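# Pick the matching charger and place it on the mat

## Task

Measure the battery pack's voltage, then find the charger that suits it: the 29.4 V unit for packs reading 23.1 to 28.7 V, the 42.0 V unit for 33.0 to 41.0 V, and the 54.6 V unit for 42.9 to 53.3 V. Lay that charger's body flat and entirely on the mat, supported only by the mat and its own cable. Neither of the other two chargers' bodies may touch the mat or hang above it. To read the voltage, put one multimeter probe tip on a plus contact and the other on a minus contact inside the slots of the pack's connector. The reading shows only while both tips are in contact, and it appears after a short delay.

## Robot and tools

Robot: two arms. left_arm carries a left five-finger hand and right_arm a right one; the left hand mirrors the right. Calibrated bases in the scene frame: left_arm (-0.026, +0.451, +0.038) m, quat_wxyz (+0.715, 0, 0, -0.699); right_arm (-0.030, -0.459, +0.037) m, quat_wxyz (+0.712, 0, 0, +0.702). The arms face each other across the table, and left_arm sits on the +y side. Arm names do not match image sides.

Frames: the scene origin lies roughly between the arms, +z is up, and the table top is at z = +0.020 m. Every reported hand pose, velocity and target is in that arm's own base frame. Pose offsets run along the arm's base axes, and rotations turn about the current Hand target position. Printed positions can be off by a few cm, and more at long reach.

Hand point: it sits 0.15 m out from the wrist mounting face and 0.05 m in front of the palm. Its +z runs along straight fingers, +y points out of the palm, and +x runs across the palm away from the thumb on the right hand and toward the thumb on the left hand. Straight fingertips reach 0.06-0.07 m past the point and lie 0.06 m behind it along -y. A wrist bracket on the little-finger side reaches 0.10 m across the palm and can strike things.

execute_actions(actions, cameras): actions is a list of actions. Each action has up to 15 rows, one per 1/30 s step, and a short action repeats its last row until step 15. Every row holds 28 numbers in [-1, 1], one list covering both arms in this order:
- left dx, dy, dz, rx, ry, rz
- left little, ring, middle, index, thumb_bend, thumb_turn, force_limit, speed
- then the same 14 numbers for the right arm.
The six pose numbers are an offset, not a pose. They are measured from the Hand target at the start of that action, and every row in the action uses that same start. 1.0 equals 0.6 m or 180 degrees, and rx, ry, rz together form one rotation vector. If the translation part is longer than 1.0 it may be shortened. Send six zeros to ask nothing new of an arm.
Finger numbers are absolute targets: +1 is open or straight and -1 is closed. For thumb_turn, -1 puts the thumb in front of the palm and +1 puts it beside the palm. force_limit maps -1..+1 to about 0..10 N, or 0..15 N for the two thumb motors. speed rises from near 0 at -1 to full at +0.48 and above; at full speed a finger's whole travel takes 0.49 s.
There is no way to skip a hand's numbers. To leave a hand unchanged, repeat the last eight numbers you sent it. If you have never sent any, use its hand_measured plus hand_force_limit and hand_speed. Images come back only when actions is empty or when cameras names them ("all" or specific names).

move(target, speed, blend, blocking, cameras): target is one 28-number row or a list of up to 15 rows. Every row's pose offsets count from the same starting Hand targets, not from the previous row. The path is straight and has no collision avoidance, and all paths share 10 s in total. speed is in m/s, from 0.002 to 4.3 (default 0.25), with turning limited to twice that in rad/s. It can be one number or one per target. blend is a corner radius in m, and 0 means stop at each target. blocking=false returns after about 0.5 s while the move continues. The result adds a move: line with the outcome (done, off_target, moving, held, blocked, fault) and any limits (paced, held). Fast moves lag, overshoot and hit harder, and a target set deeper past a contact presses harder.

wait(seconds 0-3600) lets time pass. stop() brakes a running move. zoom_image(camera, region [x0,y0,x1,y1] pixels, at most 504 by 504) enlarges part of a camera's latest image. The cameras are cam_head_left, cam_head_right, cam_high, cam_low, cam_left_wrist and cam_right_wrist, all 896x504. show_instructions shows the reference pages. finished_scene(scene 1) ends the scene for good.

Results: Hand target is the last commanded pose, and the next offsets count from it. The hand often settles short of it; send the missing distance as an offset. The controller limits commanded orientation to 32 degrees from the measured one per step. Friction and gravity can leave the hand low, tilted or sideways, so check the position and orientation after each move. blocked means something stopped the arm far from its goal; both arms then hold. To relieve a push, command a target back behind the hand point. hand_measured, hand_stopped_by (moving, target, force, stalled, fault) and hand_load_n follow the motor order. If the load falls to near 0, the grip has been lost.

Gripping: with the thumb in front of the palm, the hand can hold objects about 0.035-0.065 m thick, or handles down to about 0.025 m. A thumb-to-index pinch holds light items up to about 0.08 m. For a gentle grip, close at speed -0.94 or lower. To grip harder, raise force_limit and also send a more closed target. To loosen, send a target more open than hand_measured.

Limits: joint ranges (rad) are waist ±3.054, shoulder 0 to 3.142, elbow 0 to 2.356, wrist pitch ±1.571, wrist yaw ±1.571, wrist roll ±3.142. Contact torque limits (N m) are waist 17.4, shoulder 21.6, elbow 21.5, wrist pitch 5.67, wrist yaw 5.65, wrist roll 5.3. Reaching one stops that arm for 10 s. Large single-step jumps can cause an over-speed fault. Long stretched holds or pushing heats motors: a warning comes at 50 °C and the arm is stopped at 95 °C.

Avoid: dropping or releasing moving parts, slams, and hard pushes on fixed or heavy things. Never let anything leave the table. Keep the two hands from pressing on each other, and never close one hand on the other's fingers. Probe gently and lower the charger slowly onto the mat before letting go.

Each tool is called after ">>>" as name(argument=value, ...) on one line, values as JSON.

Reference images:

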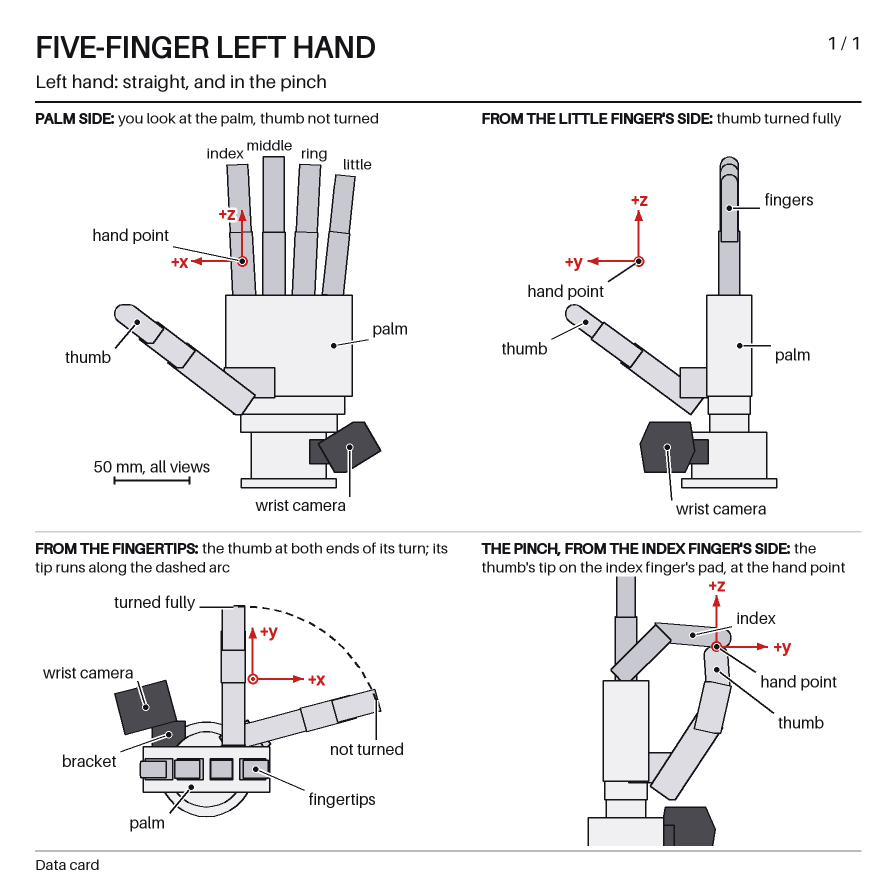

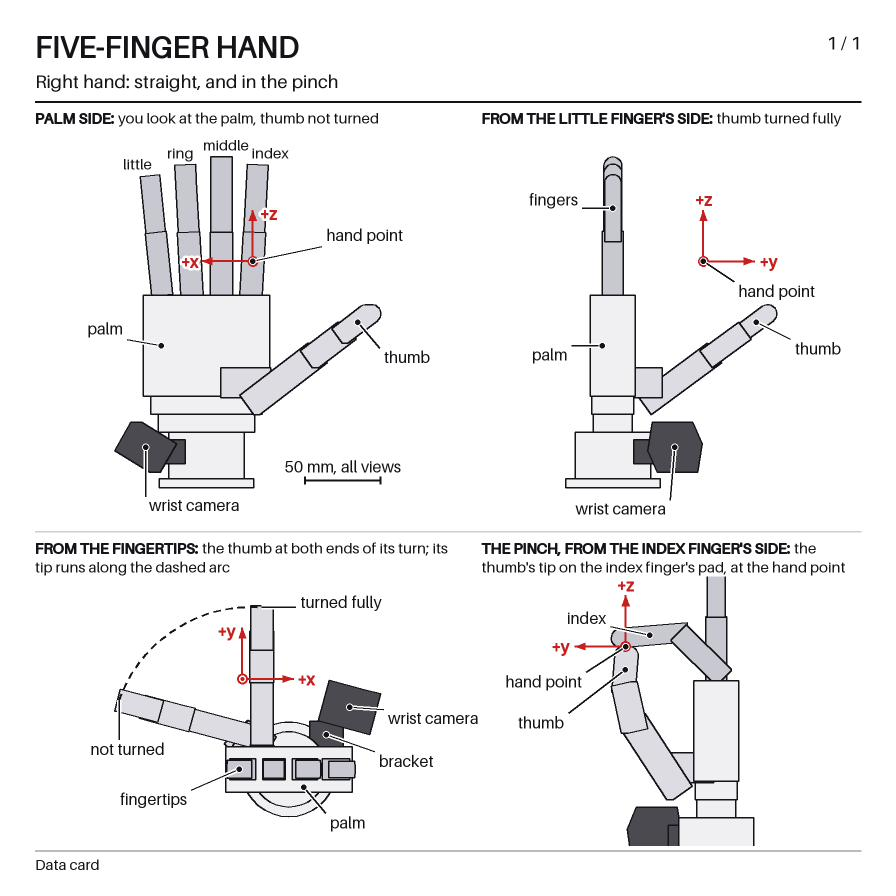

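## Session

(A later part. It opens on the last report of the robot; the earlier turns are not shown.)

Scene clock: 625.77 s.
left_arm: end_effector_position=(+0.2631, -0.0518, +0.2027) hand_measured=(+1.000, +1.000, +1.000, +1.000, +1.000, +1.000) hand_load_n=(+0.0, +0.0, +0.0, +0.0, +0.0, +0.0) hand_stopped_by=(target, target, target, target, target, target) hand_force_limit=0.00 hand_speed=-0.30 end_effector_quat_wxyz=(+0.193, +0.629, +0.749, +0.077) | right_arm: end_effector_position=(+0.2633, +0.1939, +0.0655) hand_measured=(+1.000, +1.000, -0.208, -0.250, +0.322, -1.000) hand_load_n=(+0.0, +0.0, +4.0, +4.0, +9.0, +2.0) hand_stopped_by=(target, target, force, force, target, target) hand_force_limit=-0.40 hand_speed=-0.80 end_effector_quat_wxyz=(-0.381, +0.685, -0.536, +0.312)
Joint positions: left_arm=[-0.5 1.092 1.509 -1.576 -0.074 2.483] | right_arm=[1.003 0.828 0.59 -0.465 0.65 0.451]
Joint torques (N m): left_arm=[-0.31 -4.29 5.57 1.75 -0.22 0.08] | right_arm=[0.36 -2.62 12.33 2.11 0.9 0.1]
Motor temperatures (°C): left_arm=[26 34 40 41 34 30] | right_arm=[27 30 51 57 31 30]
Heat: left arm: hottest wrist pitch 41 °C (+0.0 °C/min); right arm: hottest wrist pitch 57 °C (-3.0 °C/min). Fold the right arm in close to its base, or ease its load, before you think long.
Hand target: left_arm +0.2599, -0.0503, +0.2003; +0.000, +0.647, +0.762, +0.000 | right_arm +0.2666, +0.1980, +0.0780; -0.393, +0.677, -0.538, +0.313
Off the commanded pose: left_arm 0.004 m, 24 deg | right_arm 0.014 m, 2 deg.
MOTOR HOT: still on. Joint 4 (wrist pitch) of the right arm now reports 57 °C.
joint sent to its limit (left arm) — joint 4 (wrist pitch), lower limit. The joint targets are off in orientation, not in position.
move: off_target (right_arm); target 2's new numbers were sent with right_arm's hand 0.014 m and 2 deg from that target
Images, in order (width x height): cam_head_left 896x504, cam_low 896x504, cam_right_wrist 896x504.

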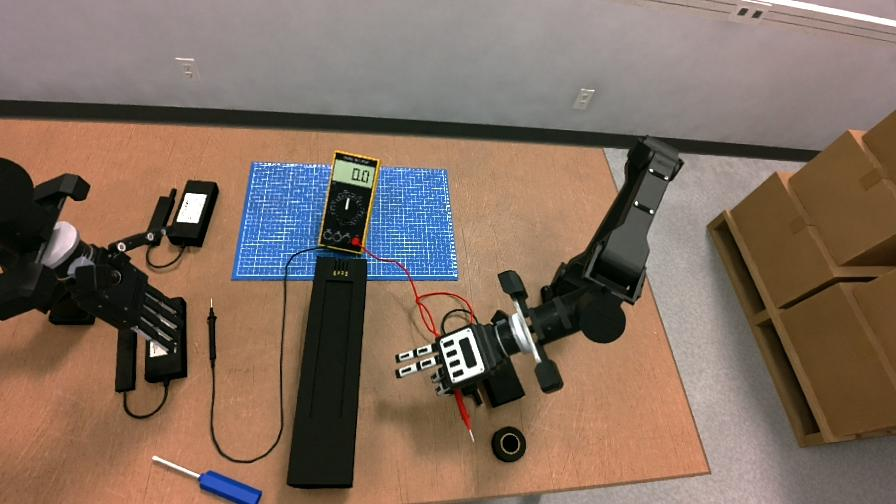

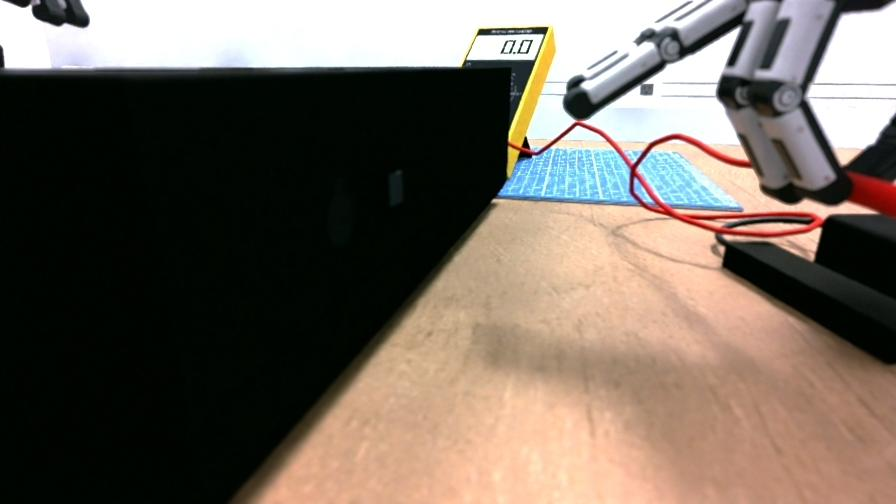

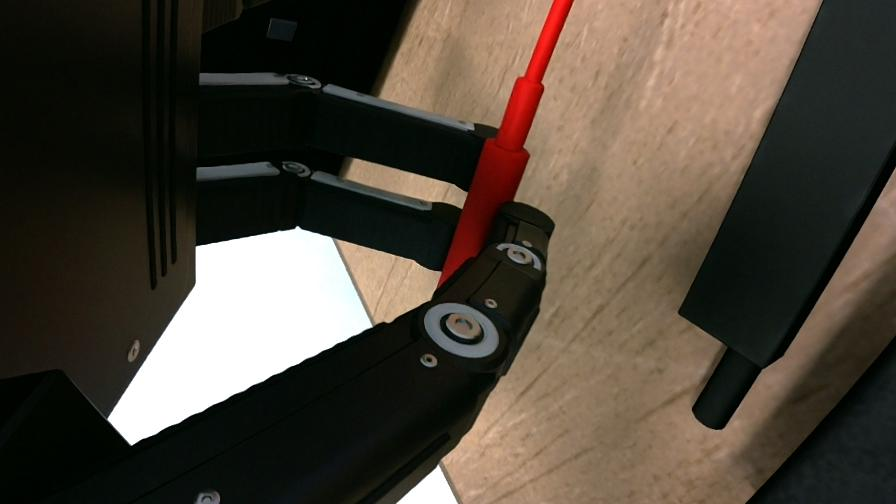

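>>> move(target=[0, 0, 0, 0, 0, 0, 1, 1, 1, 1, 1, 1, 0, -0.3, -0.18, 0.03, 0.06, 0, 0, 0, 1, 1, -0.4, -0.4, 0.32, -1, -0.4, -0.8], speed=0.15, cameras=["cam_right_wrist", "cam_head_left", "cam_head_right", "cam_high"])

Scene clock: 705.90 s.
left_arm: end_effector_position=(+0.2631, -0.0518, +0.2027) hand_measured=(+1.000, +1.000, +1.000, +1.000, +1.000, +1.000) hand_load_n=(+0.0, +0.0, +0.0, +0.0, +0.0, +0.0) hand_stopped_by=(target, target, target, target, target, target) hand_force_limit=0.00 hand_speed=-0.30 end_effector_quat_wxyz=(+0.193, +0.629, +0.749, +0.077) | right_arm: end_effector_position=(+0.1584, +0.2116, +0.1078) hand_measured=(+1.000, +1.000, -0.208, -0.250, +0.322, -1.000) hand_load_n=(+0.0, +0.0, +3.5, +4.0, +9.5, +2.0) hand_stopped_by=(target, target, force, force, target, target) hand_force_limit=-0.40 hand_speed=-0.80 end_effector_quat_wxyz=(-0.386, +0.681, -0.537, +0.316)
Joint positions: left_arm=[-0.5 1.092 1.509 -1.576 -0.074 2.483] | right_arm=[1.779 1.06 0.93 -1.425 1.043 1.534]
Joint torques (N m): left_arm=[-0.29 -4.17 5.59 1.8 -0.2 0.11] | right_arm=[0.34 -1.2 9.74 -0.12 1.71 0.13]
Motor temperatures (°C): left_arm=[26 34 40 41 33 30] | right_arm=[27 30 52 56 33 30]
Heat: left arm: hottest wrist pitch 41 °C (+0.0 °C/min); right arm: hottest wrist pitch 56 °C (+0.0 °C/min). Fold the right arm in close to its base, or ease its load, before you think long.
Hand target: left_arm +0.2599, -0.0503, +0.2003; +0.000, +0.647, +0.762, +0.000 | right_arm +0.1586, +0.2161, +0.1141; -0.393, +0.677, -0.538, +0.313
Off the commanded pose: left_arm 0.004 m, 24 deg | right_arm 0.008 m, 1 deg.
MOTOR HOT: still on. Joint 4 (wrist pitch) of the right arm now reports 56 °C.
joint sent to its limit (left arm) — joint 4 (wrist pitch), lower limit. The joint targets are off in orientation, not in position.
move: done
Images, in order (width x height): cam_head_left 896x504, cam_head_right 896x504, cam_high 896x504, cam_right_wrist 896x504.

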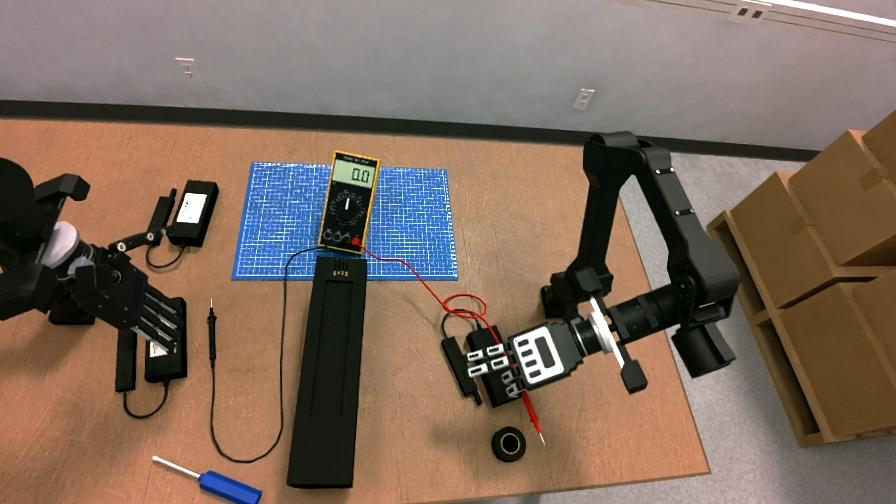

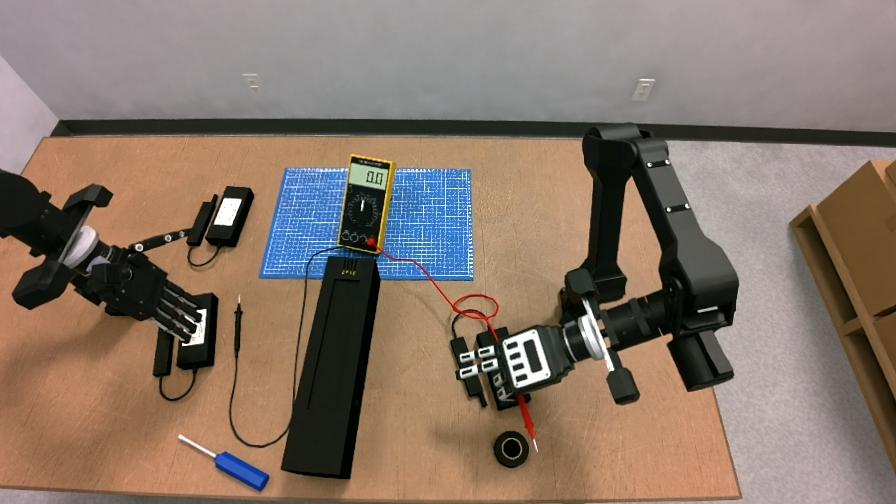

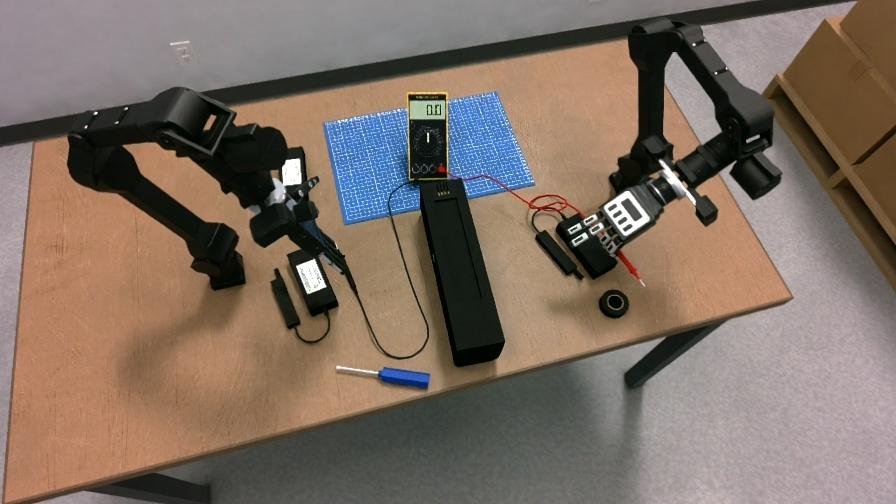

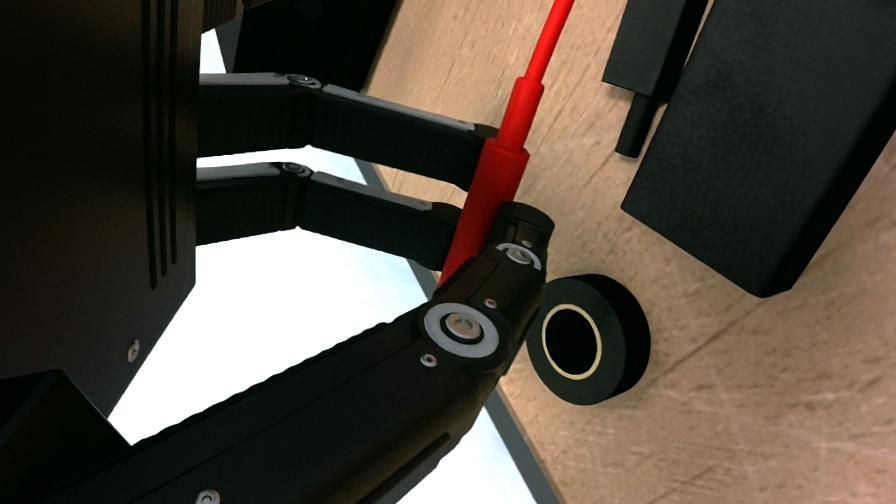

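>>> move(target=[[-0.048, -0.016, -0.1, -0.0225, 0.1371, 0, -1, -1, -1, -0.4, 0.9, -1, 0, -0.3, 0, 0, 0, 0, 0, 0, 1, 1, -0.4, -0.4, 0.32, -1, -0.4, -0.8], [-0.048, -0.016, -0.2, -0.0225, 0.1371, 0, -1, -1, -1, -0.4, 0.9, -1, 0, -0.3, 0, 0, 0, 0, 0, 0, 1, 1, -0.4, -0.4, 0.32, -1, -0.4, -0.8]], speed=0.15, blend=0.03, cameras=["cam_left_wrist", "cam_head_left", "cam_high"])

Scene clock: 765.13 s.
left_arm: end_effector_position=(+0.2345, -0.0614, +0.0850) hand_measured=(-1.000, -1.000, -1.000, -0.400, +0.900, -1.000) hand_load_n=(+0.0, +0.0, +0.0, +0.0, +0.0, +0.0) hand_stopped_by=(target, target, target, target, target, target) hand_force_limit=0.00 hand_speed=-0.30 end_effector_quat_wxyz=(+0.021, +0.630, +0.775, -0.056) | right_arm: end_effector_position=(+0.1584, +0.2116, +0.1078) hand_measured=(+1.000, +1.000, -0.208, -0.250, +0.322, -1.000) hand_load_n=(+0.0, +0.0, +4.0, +4.0, +9.0, +2.0) hand_stopped_by=(target, target, force, force, target, target) hand_force_limit=-0.40 hand_speed=-0.80 end_effector_quat_wxyz=(-0.386, +0.681, -0.537, +0.316)
Joint positions: left_arm=[-0.365 1.345 1.355 -1.576 0.119 2.57] | right_arm=[1.779 1.06 0.93 -1.425 1.043 1.534]
Joint torques (N m): left_arm=[0.48 -3.97 6.23 0.42 0.33 0.06] | right_arm=[0.38 -1.26 9.72 -0.1 1.72 0.1]
Motor temperatures (°C): left_arm=[26 33 40 40 33 30] | right_arm=[27 29 52 47 38 30]
Heat: left arm: hottest elbow 40 °C (+0.0 °C/min); right arm: hottest elbow 52 °C (+0.0 °C/min). Fold the right arm in close to its base, or ease its load, before you think long.
Hand target: left_arm +0.2313, -0.0600, +0.0803; -0.140, +0.632, +0.744, -0.165 | right_arm +0.1586, +0.2161, +0.1141; -0.393, +0.677, -0.538, +0.313
Off the commanded pose: left_arm 0.006 m, 23 deg | right_arm 0.008 m, 1 deg.
MOTOR HOT: still on. Joint 3 (elbow) of the right arm now reports 52 °C.
joint sent to its limit (left arm) — joint 4 (wrist pitch), lower limit. The joint targets are off in orientation, not in position.
move: off_target (left_arm); limits=paced
Images, in order (width x height): cam_head_left 896x504, cam_high 896x504, cam_left_wrist 896x504.

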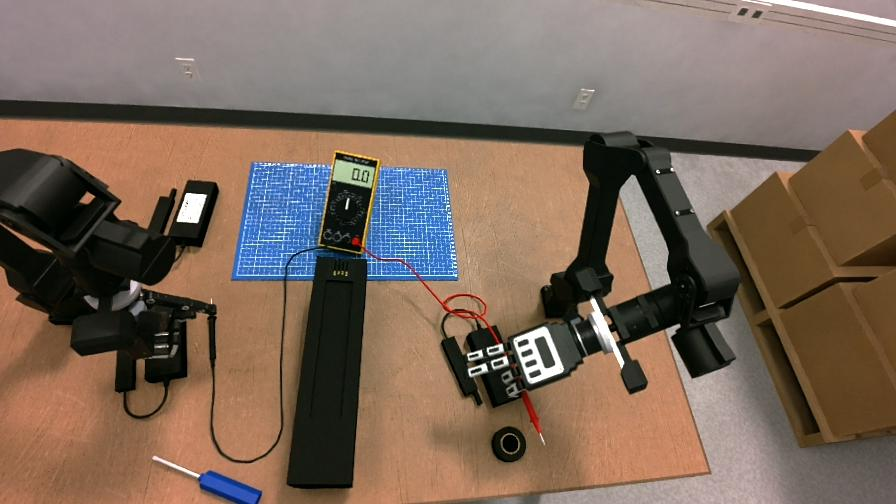

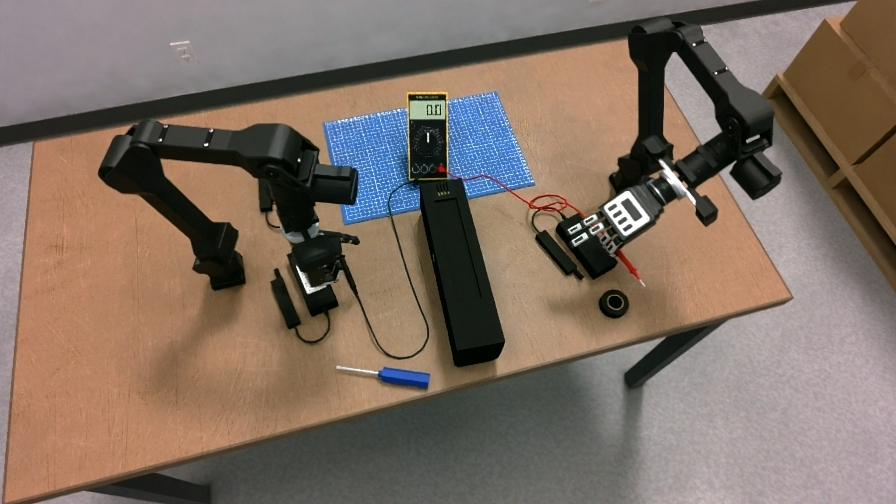

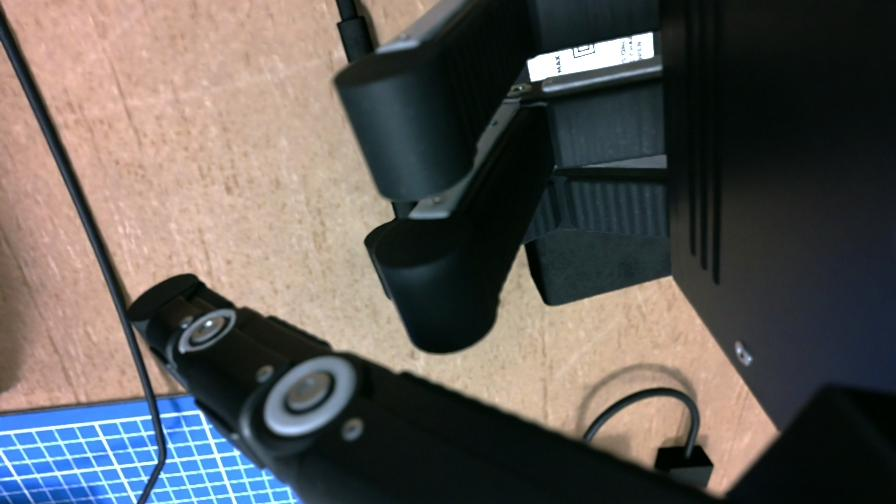

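>>> move(target=[[0.02, 0, 0.167, 0, 0, 0, 1, 1, 0.9, 0.4, 0.32, -1, 0, -0.3, 0, 0, 0, 0, 0, 0, 1, 1, -0.4, -0.4, 0.32, -1, -0.4, -0.8], [0.02, 0, 0.2, -0.165, -0.0267, 0.53, 1, 1, 0.9, 0.4, 0.32, -1, 0, -0.3, 0, 0, 0, 0, 0, 0, 1, 1, -0.4, -0.4, 0.32, -1, -0.4, -0.8], [0.041, -0.027, 0.15, -0.297, -0.048, 0.954, 1, 1, 0.9, 0.4, 0.32, -1, 0, -0.3, 0, 0, 0, 0, 0, 0, 1, 1, -0.4, -0.4, 0.32, -1, -0.4, -0.8]], speed=0.25, blend=0.03, cameras=["cam_left_wrist", "cam_head_left"])

Scene clock: 834.83 s.
left_arm: end_effector_position=(+0.2551, -0.0745, +0.1671) hand_measured=(+1.000, +1.000, +0.900, +0.400, +0.320, -1.000) hand_load_n=(+0.0, -0.5, +0.0, +0.0, +0.0, +0.0) hand_stopped_by=(target, target, target, target, target, target) hand_force_limit=0.00 hand_speed=-0.30 end_effector_quat_wxyz=(-0.381, +0.661, -0.561, +0.321) | right_arm: end_effector_position=(+0.1584, +0.2116, +0.1078) hand_measured=(+1.000, +1.000, -0.208, -0.250, +0.322, -1.000) hand_load_n=(+0.0, +0.0, +4.5, +4.0, +9.0, +2.5) hand_stopped_by=(target, target, force, force, target, target) hand_force_limit=-0.40 hand_speed=-0.80 end_effector_quat_wxyz=(-0.386, +0.681, -0.537, +0.316)
Joint positions: left_arm=[-0.962 0.775 1.027 -1.188 -0.895 -0.811] | right_arm=[1.779 1.06 0.93 -1.425 1.043 1.534]
Joint torques (N m): left_arm=[-0.55 -1.18 9.27 2 -1.17 -0.15] | right_arm=[0.29 -1.3 9.73 -0.1 1.7 0.1]
Heat: left arm: hottest elbow 39 °C (+0.0 °C/min); right arm: hottest elbow 52 °C (+0.0 °C/min). Fold the right arm in close to its base, or ease its load, before you think long.
Hand target: left_arm +0.2559, -0.0761, +0.1703; -0.380, +0.661, -0.560, +0.324 | right_arm +0.1586, +0.2161, +0.1141; -0.393, +0.677, -0.538, +0.313
Off the commanded pose: left_arm 0.004 m, 0 deg | right_arm 0.008 m, 1 deg.
MOTOR HOT: still on. Joint 3 (elbow) of the right arm now reports 52 °C.
move: done; limits=paced
Images, in order (width x height): cam_head_left 896x504, cam_left_wrist 896x504.

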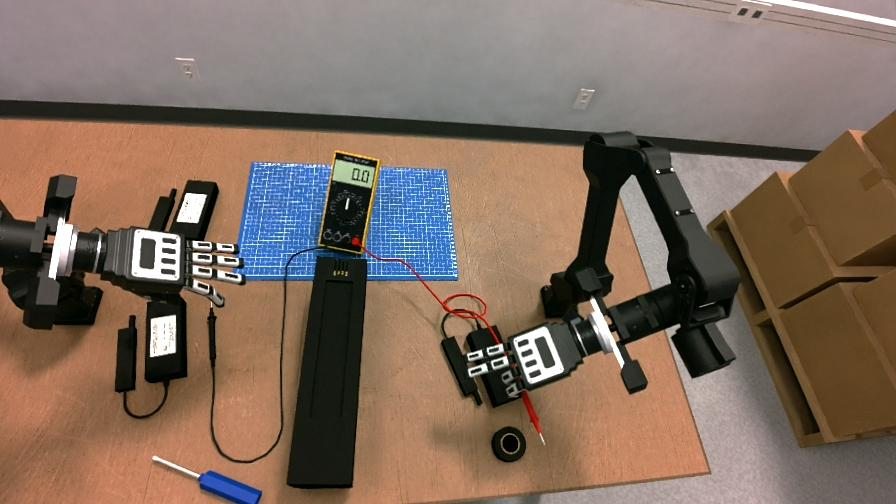

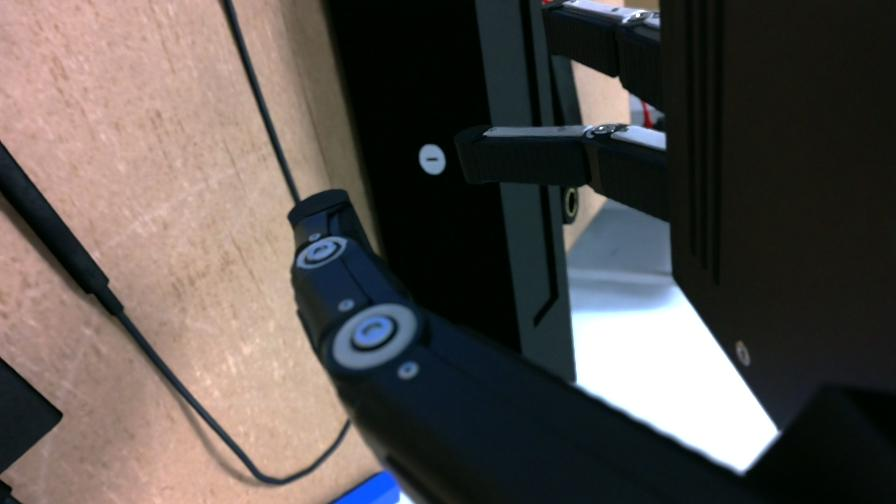

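>>> move(target=[0, 0, -0.2, 0, 0, 0, 1, 1, 0.9, 0.4, 0.32, -1, 0, -0.3, 0, 0, 0, 0, 0, 0, 1, 1, -0.4, -0.4, 0.32, -1, -0.4, -0.8], speed=0.2, cameras=["cam_left_wrist", "cam_head_left", "cam_head_right"])

Scene clock: 840.37 s.
left_arm: end_effector_position=(+0.2576, -0.0789, +0.0564) hand_measured=(+1.000, +1.000, +0.900, +0.400, +0.320, -1.000) hand_load_n=(+0.0, +0.0, +0.0, +0.0, +0.0, +0.0) hand_stopped_by=(target, target, target, target, target, target) hand_force_limit=0.00 hand_speed=-0.30 end_effector_quat_wxyz=(-0.380, +0.661, -0.557, +0.329) | right_arm: end_effector_position=(+0.1584, +0.2116, +0.1078) hand_measured=(+1.000, +1.000, -0.208, -0.250, +0.322, -1.000) hand_load_n=(+0.0, +0.0, +4.0, +4.0, +9.5, +2.0) hand_stopped_by=(target, target, force, force, target, target) hand_force_limit=-0.40 hand_speed=-0.80 end_effector_quat_wxyz=(-0.386, +0.681, -0.537, +0.316)
Joint positions: left_arm=[-0.973 0.622 0.527 -0.832 -0.904 -0.821] | right_arm=[1.779 1.06 0.93 -1.425 1.043 1.534]
Joint torques (N m): left_arm=[0.41 -2.25 6.91 2.28 -0.93 0.13] | right_arm=[0.34 -1.28 9.71 -0.09 1.71 0.11]
Heat: left arm: hottest elbow 41 °C (+2.0 °C/min); right arm: hottest elbow 52 °C (+0.0 °C/min). Fold the right arm in close to its base, or ease its load, before you think long.
Hand target: left_arm +0.2558, -0.0762, +0.0504; -0.380, +0.661, -0.560, +0.324 | right_arm +0.1586, +0.2161, +0.1141; -0.393, +0.677, -0.538, +0.313
Off the commanded pose: left_arm 0.007 m, 1 deg | right_arm 0.008 m, 1 deg.
MOTOR HOT: still on. Joint 3 (elbow) of the right arm now reports 52 °C.
move: done
Images, in order (width x height): cam_head_left 896x504, cam_head_right 896x504, cam_left_wrist 896x504.

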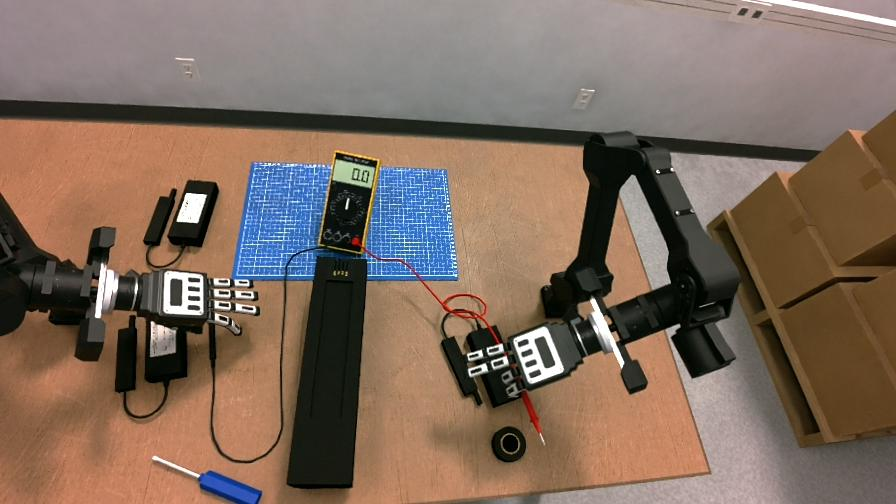

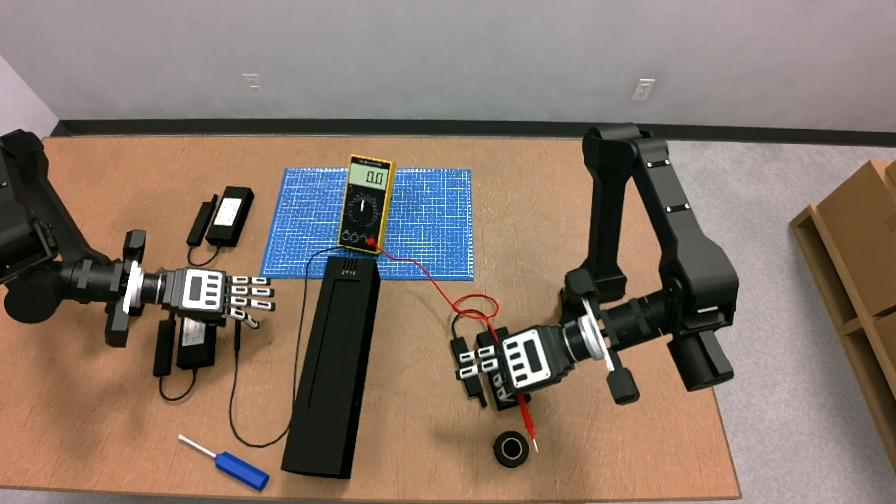

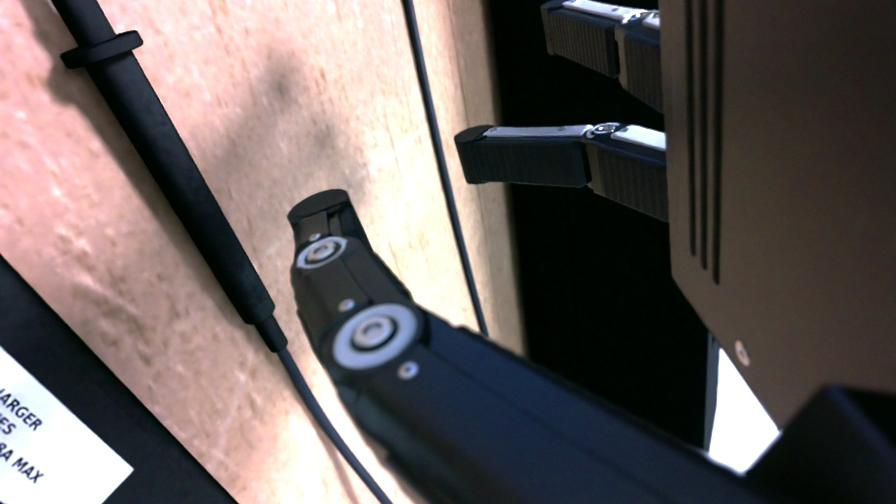

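>>> move(target=[-0.0197, -0.0032, -0.06, 0, 0, 0, 1, 1, 0.9, 0.4, 0.32, -1, 0, -0.3, 0, 0, 0, 0, 0, 0, 1, 1, -0.4, -0.4, 0.32, -1, -0.4, -0.8], speed=0.1, cameras=["cam_left_wrist", "cam_head_left"])

Scene clock: 888.50 s.
left_arm: end_effector_position=(+0.2460, -0.0813, +0.0212) hand_measured=(+1.000, +1.000, +0.900, +0.400, +0.320, -1.000) hand_load_n=(+0.0, +0.0, +0.0, +0.0, +0.0, +0.0) hand_stopped_by=(target, target, target, target, target, target) hand_force_limit=0.00 hand_speed=-0.30 end_effector_quat_wxyz=(-0.377, +0.663, -0.555, +0.332) | right_arm: end_effector_position=(+0.1584, +0.2116, +0.1078) hand_measured=(+1.000, +1.000, -0.208, -0.250, +0.322, -1.000) hand_load_n=(+0.0, +0.0, +4.0, +4.0, +9.0, +2.0) hand_stopped_by=(target, target, force, force, target, target) hand_force_limit=-0.40 hand_speed=-0.80 end_effector_quat_wxyz=(-0.386, +0.681, -0.537, +0.316)
Joint positions: left_arm=[-1.084 0.615 0.404 -0.837 -0.961 -0.983] | right_arm=[1.779 1.06 0.93 -1.425 1.043 1.534]
Joint torques (N m): left_arm=[-0.32 -0.77 6.63 1.72 -1.32 -0.15] | right_arm=[0.26 -1.28 9.72 -0.09 1.71 0.1]
Heat: left arm: hottest wrist pitch 43 °C (+7.1 °C/min); right arm: hottest elbow 52 °C (+0.0 °C/min). Fold the right arm in close to its base, or ease its load, before you think long.
Hand target: left_arm +0.2440, -0.0780, +0.0143; -0.380, +0.661, -0.560, +0.324 | right_arm +0.1586, +0.2161, +0.1141; -0.393, +0.677, -0.538, +0.313
Off the commanded pose: left_arm 0.008 m, 1 deg | right_arm 0.008 m, 1 deg.
MOTOR HOT: still on. Joint 3 (elbow) of the right arm now reports 52 °C.
move: done
Images, in order (width x height): cam_head_left 896x504, cam_left_wrist 896x504.

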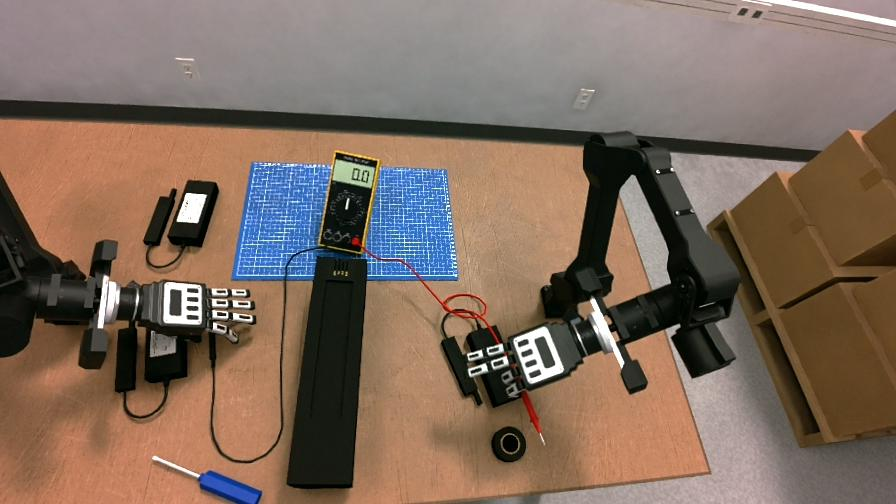

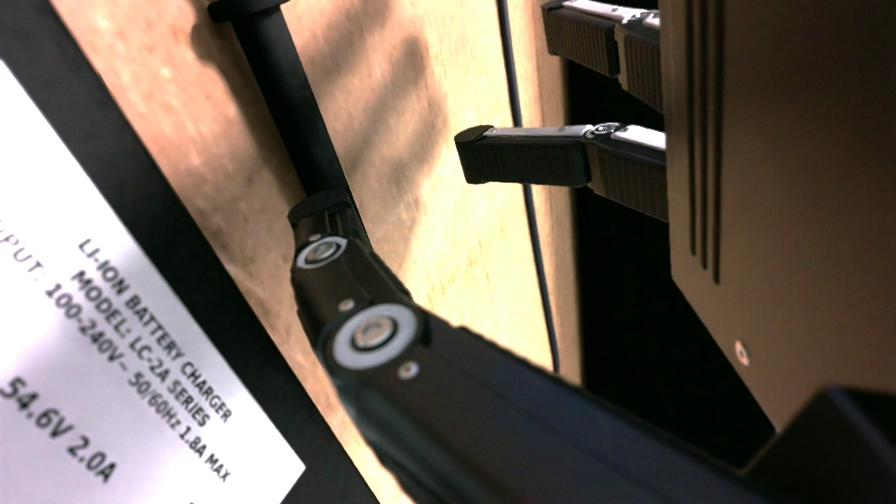

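>>> move(target=[[0, 0, 0.08, 0, 0, 0, 1, 1, 1, 0.1, 1, 1, 0, -0.3, 0, 0, 0, 0, 0, 0, 1, 1, -0.4, -0.4, 0.32, -1, -0.4, -0.8], [-0.0755, 0.0632, 0.08, 0, 0, 0, 1, 1, 1, 0.1, 1, 1, 0, -0.3, 0, 0, 0, 0, 0, 0, 1, 1, -0.4, -0.4, 0.32, -1, -0.4, -0.8], [-0.0755, 0.0632, 0.015, 0, 0, 0, 1, 1, 1, 0.1, 1, 1, 0, -0.3, 0, 0, 0, 0, 0, 0, 1, 1, -0.4, -0.4, 0.32, -1, -0.4, -0.8]], speed=0.12, cameras=["cam_left_wrist", "cam_head_left", "cam_head_right"])

Scene clock: 926.67 s.
left_arm: end_effector_position=(+0.1996, -0.0430, +0.0266) hand_measured=(+1.000, +1.000, +1.000, +0.100, +1.000, +1.000) hand_load_n=(+0.0, +0.0, +0.0, +0.0, +0.0, +0.0) hand_stopped_by=(target, target, target, target, target, target) hand_force_limit=0.00 hand_speed=-0.30 end_effector_quat_wxyz=(-0.364, +0.669, -0.564, +0.318) | right_arm: end_effector_position=(+0.1584, +0.2116, +0.1078) hand_measured=(+1.000, +1.000, -0.208, -0.250, +0.322, -1.000) hand_load_n=(+0.0, +0.0, +4.0, +4.0, +9.0, +2.0) hand_stopped_by=(target, target, force, force, target, target) hand_force_limit=-0.40 hand_speed=-0.80 end_effector_quat_wxyz=(-0.386, +0.681, -0.537, +0.316)
Joint positions: left_arm=[-1.473 0.568 0.489 -1.576 -1.007 -1.688] | right_arm=[1.779 1.06 0.93 -1.425 1.043 1.534]
Joint torques (N m): left_arm=[-0.51 0.9 5.77 0.18 -1.49 -0.18] | right_arm=[0.29 -1.33 9.7 -0.08 1.72 0.11]
Motor temperatures (°C): left_arm=[26 30 42 40 37 29] | right_arm=[27 29 52 42 41 30]
Heat: left arm: hottest elbow 42 °C (+1.0 °C/min); right arm: hottest elbow 52 °C (+0.0 °C/min). Fold the right arm in close to its base, or ease its load, before you think long.
Hand target: left_arm +0.1987, -0.0401, +0.0233; -0.380, +0.661, -0.560, +0.324 | right_arm +0.1586, +0.2161, +0.1141; -0.393, +0.677, -0.538, +0.313
Off the commanded pose: left_arm 0.004 m, 2 deg | right_arm 0.008 m, 1 deg.
MOTOR HOT: still on. Joint 3 (elbow) of the right arm now reports 52 °C.
joint sent to its limit (left arm) — joint 4 (wrist pitch), lower limit. The joint targets still meet the commanded pose.
move: done
Images, in order (width x height): cam_head_left 896x504, cam_head_right 896x504, cam_left_wrist 896x504.

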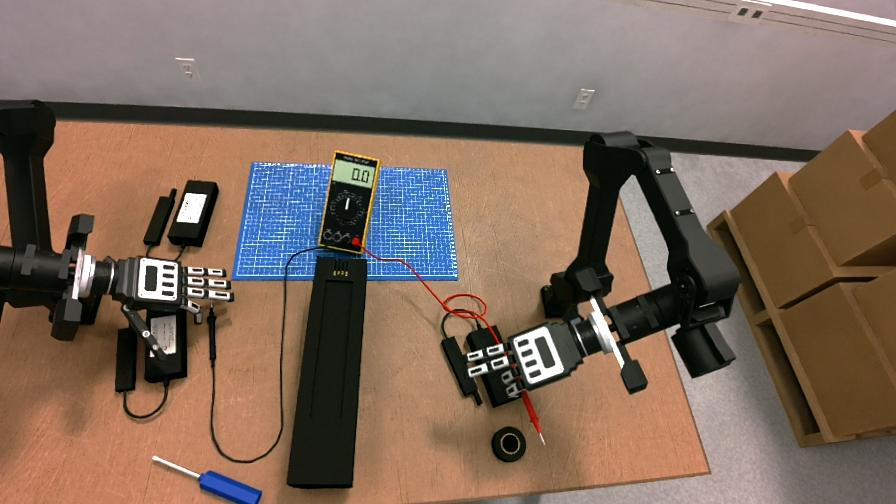

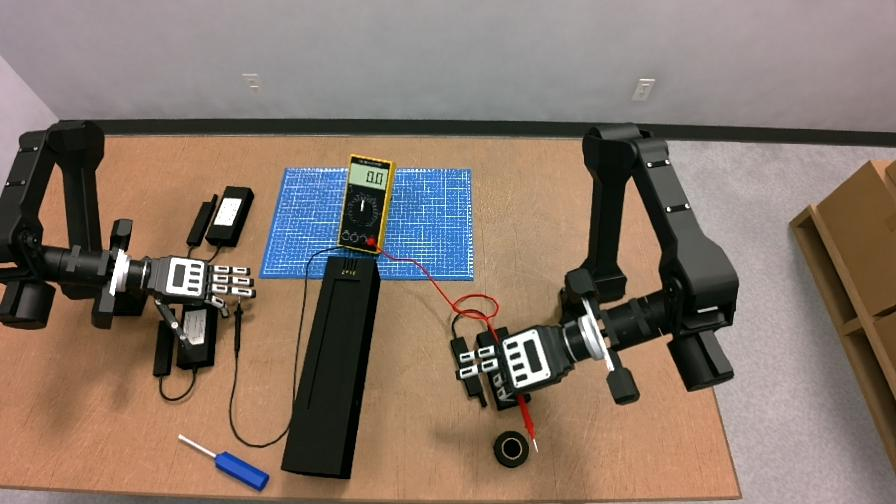

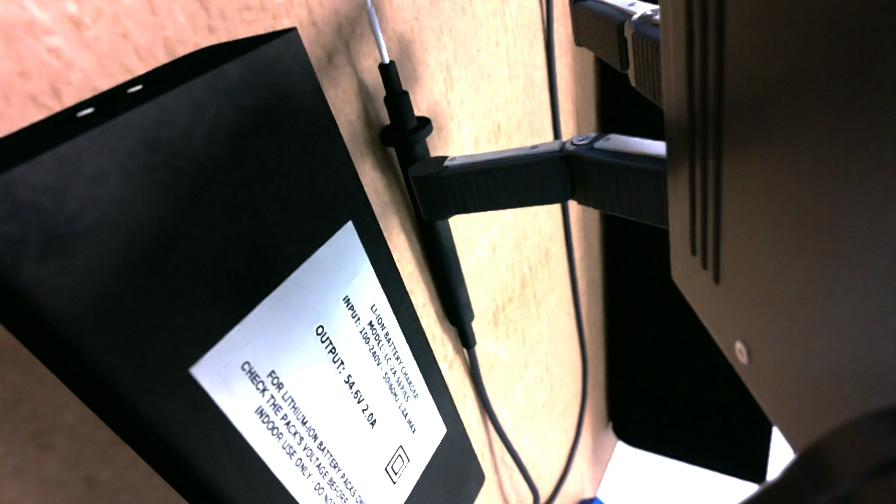

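>>> move(target=[0, 0, -0.034, 0, 0, 0, 1, 1, 1, 0.1, 1, 1, 0, -0.3, 0, 0, 0, 0, 0, 0, 1, 1, -0.4, -0.4, 0.32, -1, -0.4, -0.8], speed=0.06, cameras=["cam_left_wrist"])

Scene clock: 950.20 s.
left_arm: end_effector_position=(+0.2000, -0.0431, +0.0204) hand_measured=(+1.000, +1.000, +1.000, +0.100, +1.000, +1.000) hand_load_n=(+0.0, -0.5, -0.5, +0.0, +0.0, +0.0) hand_stopped_by=(target, target, target, target, target, target) hand_force_limit=0.00 hand_speed=-0.30 end_effector_quat_wxyz=(-0.366, +0.668, -0.563, +0.321) | right_arm: end_effector_position=(+0.1584, +0.2116, +0.1078) hand_measured=(+1.000, +1.000, -0.208, -0.250, +0.322, -1.000) hand_load_n=(+0.0, +0.0, +4.0, +4.0, +9.5, +2.0) hand_stopped_by=(target, target, force, force, target, target) hand_force_limit=-0.40 hand_speed=-0.80 end_effector_quat_wxyz=(-0.386, +0.681, -0.537, +0.316)
Joint positions: left_arm=[-1.498 0.576 0.458 -1.576 -1.012 -1.736] | right_arm=[1.779 1.06 0.93 -1.425 1.043 1.534]
Joint torques (N m): left_arm=[0.06 0.24 7.49 0.16 -1.34 0.04] | right_arm=[0.36 -1.28 9.69 -0.09 1.71 0.12]
Heat: left arm: hottest elbow 41 °C (+0.0 °C/min); right arm: hottest elbow 52 °C (+0.0 °C/min). Fold the right arm in close to its base, or ease its load, before you think long.
Hand target: left_arm +0.1998, -0.0432, +0.0208; -0.365, +0.669, -0.563, +0.321 (not the last commanded pose) | right_arm +0.1586, +0.2161, +0.1141; -0.393, +0.677, -0.538, +0.313
Off the commanded pose: left_arm 0.018 m, 2 deg | right_arm 0.008 m, 1 deg.
MOTOR HOT: still on. Joint 3 (elbow) of the right arm now reports 52 °C.
joint at its limit (left arm) — joint 4 (wrist pitch), lower limit.
move: held (left_arm; a check stopped the path); limits=held
pose unreachable (left arm): on one or more control steps of this call, first in action 0 (counted from 0), this arm could not follow its commanded pose, so it was not sent that pose on those steps. It may still have moved: this result reports where it is.
cause: moving toward the commanded pose would bring two parts of the arm too close to each other (joints 3 (elbow) to 6 (wrist roll) lie between them).

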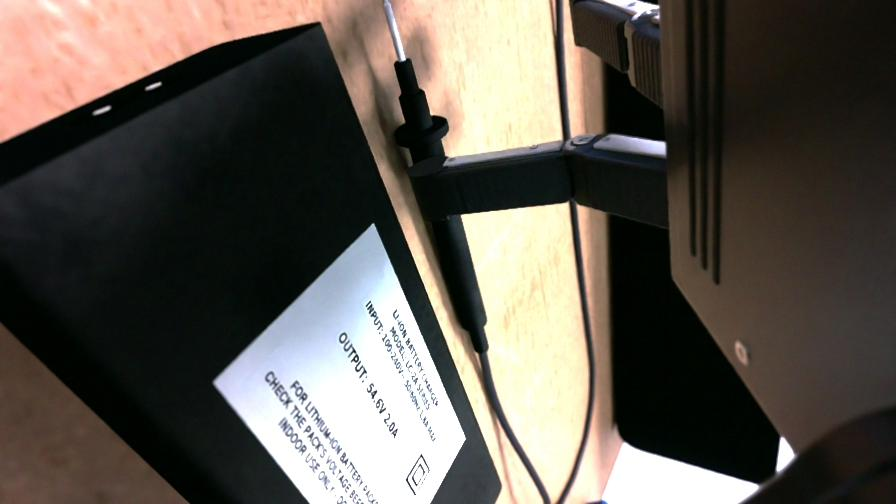

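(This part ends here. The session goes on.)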